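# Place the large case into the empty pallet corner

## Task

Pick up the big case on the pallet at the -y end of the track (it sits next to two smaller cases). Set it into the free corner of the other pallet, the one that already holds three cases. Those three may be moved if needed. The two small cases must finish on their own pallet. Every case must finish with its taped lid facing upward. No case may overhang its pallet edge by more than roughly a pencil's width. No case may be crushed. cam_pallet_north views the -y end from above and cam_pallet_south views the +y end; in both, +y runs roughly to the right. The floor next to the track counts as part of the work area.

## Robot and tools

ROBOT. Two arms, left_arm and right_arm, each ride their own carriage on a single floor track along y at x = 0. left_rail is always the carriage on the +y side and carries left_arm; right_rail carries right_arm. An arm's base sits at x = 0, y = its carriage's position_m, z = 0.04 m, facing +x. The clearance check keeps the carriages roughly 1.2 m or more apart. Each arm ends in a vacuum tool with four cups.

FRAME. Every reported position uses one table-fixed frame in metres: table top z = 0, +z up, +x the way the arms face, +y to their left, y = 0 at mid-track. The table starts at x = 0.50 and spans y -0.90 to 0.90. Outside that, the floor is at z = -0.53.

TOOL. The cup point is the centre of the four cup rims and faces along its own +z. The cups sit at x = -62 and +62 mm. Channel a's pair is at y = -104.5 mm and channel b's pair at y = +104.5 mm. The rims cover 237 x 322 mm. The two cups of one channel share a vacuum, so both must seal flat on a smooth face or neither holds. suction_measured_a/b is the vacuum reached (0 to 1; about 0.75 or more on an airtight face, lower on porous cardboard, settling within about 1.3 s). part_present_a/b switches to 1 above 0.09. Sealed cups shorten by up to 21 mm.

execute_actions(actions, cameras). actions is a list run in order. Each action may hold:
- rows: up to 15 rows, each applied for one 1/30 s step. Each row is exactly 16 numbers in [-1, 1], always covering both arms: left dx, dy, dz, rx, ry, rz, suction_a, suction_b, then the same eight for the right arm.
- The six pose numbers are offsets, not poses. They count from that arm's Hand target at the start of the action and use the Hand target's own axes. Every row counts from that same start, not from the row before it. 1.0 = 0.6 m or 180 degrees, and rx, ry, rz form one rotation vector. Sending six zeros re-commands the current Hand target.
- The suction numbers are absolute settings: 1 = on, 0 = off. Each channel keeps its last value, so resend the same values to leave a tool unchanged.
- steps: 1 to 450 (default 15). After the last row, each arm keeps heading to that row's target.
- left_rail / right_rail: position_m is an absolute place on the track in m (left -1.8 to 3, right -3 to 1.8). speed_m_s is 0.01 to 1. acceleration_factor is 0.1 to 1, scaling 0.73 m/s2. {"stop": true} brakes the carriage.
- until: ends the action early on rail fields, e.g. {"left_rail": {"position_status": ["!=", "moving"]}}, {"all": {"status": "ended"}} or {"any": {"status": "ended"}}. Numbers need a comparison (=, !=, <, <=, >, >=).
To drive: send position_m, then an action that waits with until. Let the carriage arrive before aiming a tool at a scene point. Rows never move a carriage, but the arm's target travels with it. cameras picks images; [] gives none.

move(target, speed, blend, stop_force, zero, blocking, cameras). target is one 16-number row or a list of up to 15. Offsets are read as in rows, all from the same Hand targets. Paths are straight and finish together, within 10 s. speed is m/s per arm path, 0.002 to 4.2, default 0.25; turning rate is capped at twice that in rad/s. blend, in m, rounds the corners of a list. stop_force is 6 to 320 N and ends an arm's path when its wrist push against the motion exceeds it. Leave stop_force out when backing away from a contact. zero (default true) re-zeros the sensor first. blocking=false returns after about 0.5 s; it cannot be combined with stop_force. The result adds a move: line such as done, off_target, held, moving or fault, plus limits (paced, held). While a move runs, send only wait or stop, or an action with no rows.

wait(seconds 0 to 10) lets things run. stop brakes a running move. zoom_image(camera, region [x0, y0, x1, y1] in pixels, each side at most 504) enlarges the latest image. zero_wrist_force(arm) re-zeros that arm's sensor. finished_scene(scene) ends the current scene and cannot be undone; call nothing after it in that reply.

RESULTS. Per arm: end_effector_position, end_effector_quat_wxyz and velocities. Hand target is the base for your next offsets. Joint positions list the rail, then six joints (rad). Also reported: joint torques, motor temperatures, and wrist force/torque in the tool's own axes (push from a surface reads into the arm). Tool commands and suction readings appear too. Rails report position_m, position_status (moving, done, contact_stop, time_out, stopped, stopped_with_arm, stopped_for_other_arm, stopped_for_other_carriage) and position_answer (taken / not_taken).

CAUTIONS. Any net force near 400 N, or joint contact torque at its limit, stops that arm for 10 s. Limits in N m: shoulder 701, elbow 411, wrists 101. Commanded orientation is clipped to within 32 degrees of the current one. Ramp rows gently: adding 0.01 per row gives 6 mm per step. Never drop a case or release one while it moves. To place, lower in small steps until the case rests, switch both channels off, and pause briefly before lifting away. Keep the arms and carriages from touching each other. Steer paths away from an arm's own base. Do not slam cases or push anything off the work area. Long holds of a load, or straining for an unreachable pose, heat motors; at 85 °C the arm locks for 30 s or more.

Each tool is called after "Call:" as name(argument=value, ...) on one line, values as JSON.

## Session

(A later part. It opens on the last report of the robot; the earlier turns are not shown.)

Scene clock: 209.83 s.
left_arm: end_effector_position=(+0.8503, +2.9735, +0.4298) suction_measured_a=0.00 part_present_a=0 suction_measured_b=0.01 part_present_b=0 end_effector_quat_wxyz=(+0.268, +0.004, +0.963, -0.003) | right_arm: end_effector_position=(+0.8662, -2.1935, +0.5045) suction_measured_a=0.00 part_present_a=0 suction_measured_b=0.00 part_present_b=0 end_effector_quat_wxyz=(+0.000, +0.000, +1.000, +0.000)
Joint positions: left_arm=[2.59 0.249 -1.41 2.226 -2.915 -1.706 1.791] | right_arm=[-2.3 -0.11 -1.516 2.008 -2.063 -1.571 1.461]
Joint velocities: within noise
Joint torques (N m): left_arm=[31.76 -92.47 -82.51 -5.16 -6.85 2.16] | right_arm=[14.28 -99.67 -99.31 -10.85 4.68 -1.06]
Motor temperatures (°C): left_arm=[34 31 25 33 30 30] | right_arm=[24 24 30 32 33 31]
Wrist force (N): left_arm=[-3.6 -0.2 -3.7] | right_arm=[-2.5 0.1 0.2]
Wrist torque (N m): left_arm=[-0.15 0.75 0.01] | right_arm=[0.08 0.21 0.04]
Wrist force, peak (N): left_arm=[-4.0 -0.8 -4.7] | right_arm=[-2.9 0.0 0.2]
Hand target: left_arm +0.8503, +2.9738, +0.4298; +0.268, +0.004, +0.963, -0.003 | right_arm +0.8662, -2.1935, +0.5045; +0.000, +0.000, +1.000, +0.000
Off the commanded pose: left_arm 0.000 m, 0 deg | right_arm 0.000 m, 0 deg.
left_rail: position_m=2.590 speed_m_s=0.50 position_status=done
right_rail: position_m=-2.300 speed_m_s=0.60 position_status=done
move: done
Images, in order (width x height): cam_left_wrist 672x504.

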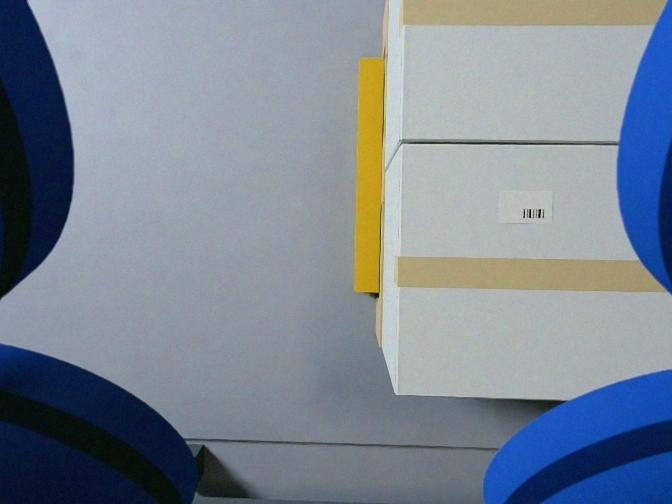

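Call:
move(target=[0.334,0.19,-0.512,0,0,0,0,0,0,0,0,0,0,0,0,0], speed=0.2, cameras=[])

Call:
execute_actions(actions=[{"left_rail":{"position_m":2.1,"speed_m_s":0.3},"steps":200,"until":{"left_rail":{"position_status":["!=","moving"]}}}], cameras=["cam_left_wrist"])

Scene clock: 212.70 s.
left_arm: end_effector_position=(+0.5211, +3.0913, +0.5887) suction_measured_a=0.00 part_present_a=0 suction_measured_b=0.01 part_present_b=0 end_effector_quat_wxyz=(+0.268, +0.004, +0.963, -0.003) | right_arm: end_effector_position=(+0.8662, -2.1935, +0.5045) suction_measured_a=0.00 part_present_a=0 suction_measured_b=0.00 part_present_b=0 end_effector_quat_wxyz=(+0.000, +0.000, +1.000, +0.000)
Joint positions: left_arm=[2.59 0.607 -1.791 2.295 -2.531 -1.877 2.114] | right_arm=[-2.3 -0.11 -1.516 2.008 -2.063 -1.571 1.461]
Joint velocities: within noise
Joint torques (N m): left_arm=[35.68 -60.7 -100.78 -4.78 -7.49 2.01] | right_arm=[16.26 -100.82 -100.85 -11.01 4.66 -0.71]
Motor temperatures (°C): left_arm=[33 31 25 33 30 30] | right_arm=[24 24 30 32 33 31]
Wrist force (N): left_arm=[-3.3 0.0 -4.0] | right_arm=[-2.6 -0.4 0.5]
Wrist torque (N m): left_arm=[-0.17 0.70 -0.02] | right_arm=[0.02 0.23 0.04]
Wrist force, peak (N): left_arm=[-2.3 0.7 -6.1] | right_arm=[-2.9 0.0 0.3]
Hand target: left_arm +0.5210, +3.0913, +0.5888; +0.268, +0.004, +0.963, -0.003 | right_arm +0.8662, -2.1935, +0.5045; +0.000, +0.000, +1.000, +0.000
Off the commanded pose: left_arm 0.000 m, 0 deg | right_arm 0.000 m, 0 deg.
left_rail: position_m=2.590 speed_m_s=0.50 position_status=done
right_rail: position_m=-2.300 speed_m_s=0.60 position_status=done
move: done
No camera images: "cameras" was empty.

Scene clock: 215.77 s.
left_arm: end_effector_position=(+0.5210, +2.6014, +0.5888) suction_measured_a=0.00 part_present_a=0 suction_measured_b=0.01 part_present_b=0 end_effector_quat_wxyz=(+0.268, +0.004, +0.963, -0.003) | right_arm: end_effector_position=(+0.8662, -2.1935, +0.5045) suction_measured_a=0.00 part_present_a=0 suction_measured_b=0.00 part_present_b=0 end_effector_quat_wxyz=(+0.000, +0.000, +1.000, +0.000)
Joint positions: left_arm=[2.1 0.608 -1.791 2.295 -2.531 -1.877 2.115] | right_arm=[-2.3 -0.11 -1.516 2.008 -2.063 -1.571 1.461]
Joint velocities: within noise
Joint torques (N m): left_arm=[16.46 -49.12 -80.94 -7.92 -5.98 2.39] | right_arm=[14.68 -101.91 -100.02 -10.94 4.25 -1.84]
Motor temperatures (°C): left_arm=[33 31 25 33 30 30] | right_arm=[24 24 30 32 33 31]
Wrist force (N): left_arm=[-3.7 0.0 -4.0] | right_arm=[-2.4 -0.1 0.4]
Wrist torque (N m): left_arm=[-0.18 0.75 -0.02] | right_arm=[0.05 0.20 0.04]
Wrist force, peak (N): left_arm=[-3.6 1.2 -4.1] | right_arm=[-2.9 0.1 0.4]
Hand target: left_arm +0.5210, +2.6013, +0.5888; +0.268, +0.004, +0.963, -0.003 | right_arm +0.8662, -2.1935, +0.5045; +0.000, +0.000, +1.000, +0.000
Tool commands: left_gripper/suction_a=+0.0 left_gripper/suction_b=+0.0 right_gripper/suction_a=+0.0 right_gripper/suction_b=+0.0
Off the commanded pose: left_arm 0.000 m, 0 deg | right_arm 0.000 m, 0 deg.
left_rail: position_m=2.100 speed_m_s=0.30 position_status=done
right_rail: position_m=-2.300 speed_m_s=0.60 position_status=done
Images, in order (width x height): cam_left_wrist 672x504.

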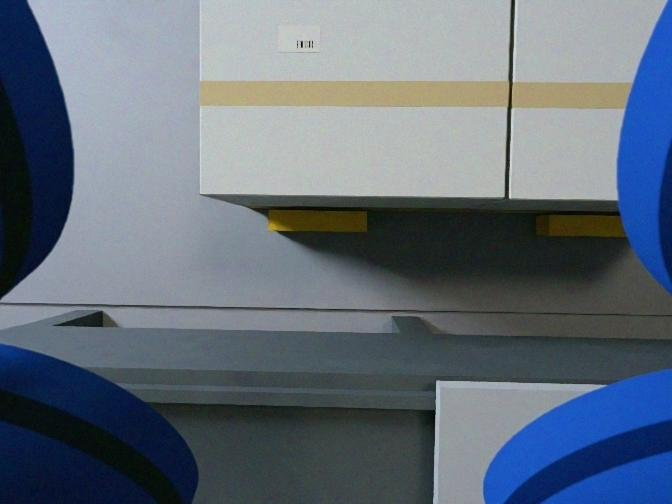

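Call:
zoom_image(camera="cam_left_wrist", region=[190, 170, 390, 250])

Call:
zoom_image(camera="cam_left_wrist", region=[450, 170, 630, 250])

Scaled by 2.520.

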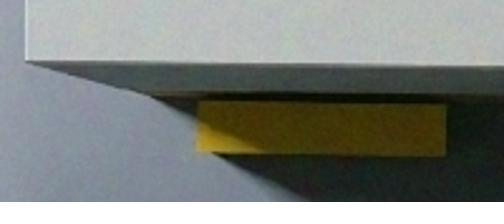

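Scaled by 2.800.

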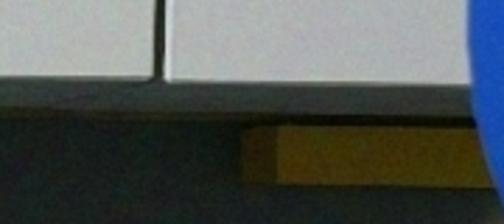

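Call:
move(target=[0.243,0,0.243,0,0,0,0,0,0,0,0,0,0,0,0,0], speed=0.12, cameras=["cam_left_wrist","cam_high"])

Call:
zoom_image(camera="cam_left_wrist", region=[60, 110, 360, 260])

Call:
zoom_image(camera="cam_left_wrist", region=[360, 110, 660, 260])

Scene clock: 218.53 s.
left_arm: end_effector_position=(+0.4715, +2.6010, +0.3888) suction_measured_a=0.00 part_present_a=0 suction_measured_b=0.01 part_present_b=0 end_effector_quat_wxyz=(+0.268, +0.004, +0.963, -0.003) | right_arm: end_effector_position=(+0.8662, -2.1935, +0.5045) suction_measured_a=0.00 part_present_a=0 suction_measured_b=0.00 part_present_b=0 end_effector_quat_wxyz=(+0.000, +0.000, +1.000, +0.000)
Joint positions: left_arm=[2.1 0.658 -1.611 2.51 -2.91 -1.899 2.162] | right_arm=[-2.3 -0.11 -1.516 2.008 -2.063 -1.571 1.461]
Joint velocities: within noise
Joint torques (N m): left_arm=[31.38 -43.69 -53.99 -15.68 -7.17 2.54] | right_arm=[19.65 -99.32 -100.52 -10.92 4.22 -1.21]
Motor temperatures (°C): left_arm=[33 31 25 33 30 30] | right_arm=[24 24 30 32 33 31]
Wrist force (N): left_arm=[-4.0 0.0 -4.4] | right_arm=[-2.4 -0.3 0.5]
Wrist torque (N m): left_arm=[-0.18 0.83 0.04] | right_arm=[0.03 0.20 0.04]
Wrist force, peak (N): left_arm=[-5.0 0.4 -4.6] | right_arm=[-2.9 0.1 0.8]
Hand target: left_arm +0.4715, +2.6010, +0.3886; +0.268, +0.004, +0.963, -0.003 | right_arm +0.8662, -2.1935, +0.5045; +0.000, +0.000, +1.000, +0.000
Off the commanded pose: left_arm 0.000 m, 0 deg | right_arm 0.000 m, 0 deg.
left_rail: position_m=2.100 speed_m_s=0.30 position_status=done
right_rail: position_m=-2.300 speed_m_s=0.60 position_status=done
move: done
Images, in order (width x height): cam_high 672x504, cam_left_wrist 672x504.

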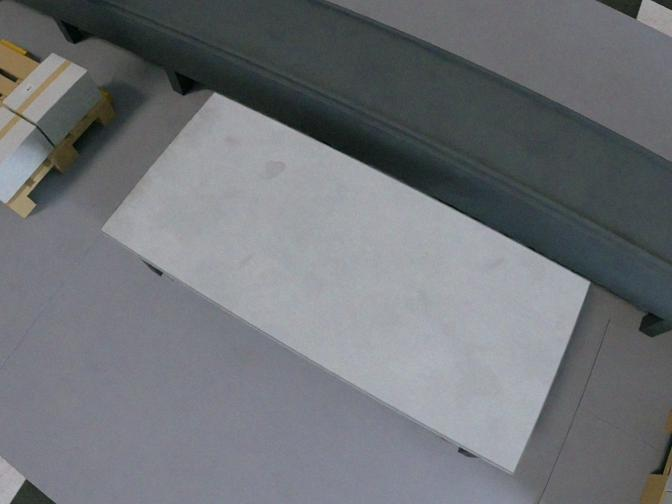

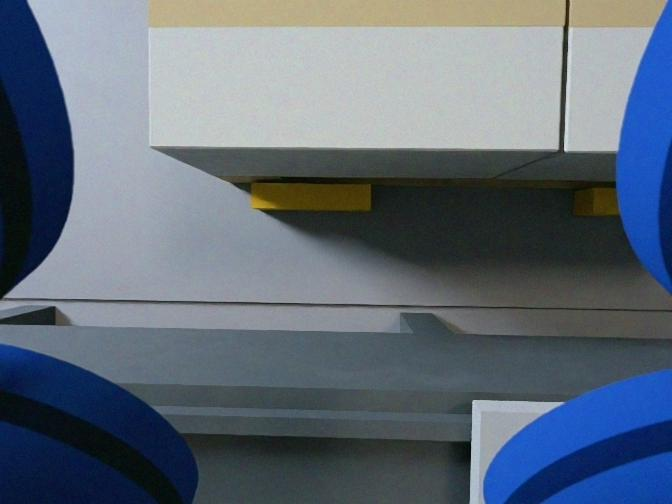

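Scaled by 1.680.

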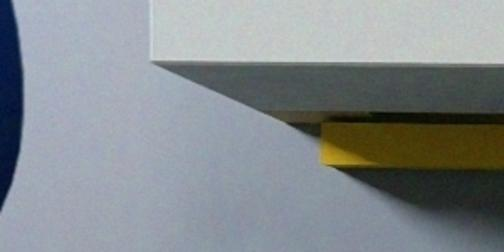

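Scaled by 1.680.

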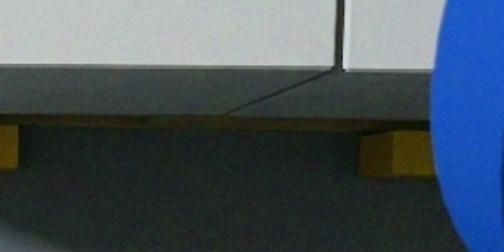

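Call:
finished_scene(scene=3)

The scene is finished: the task was done.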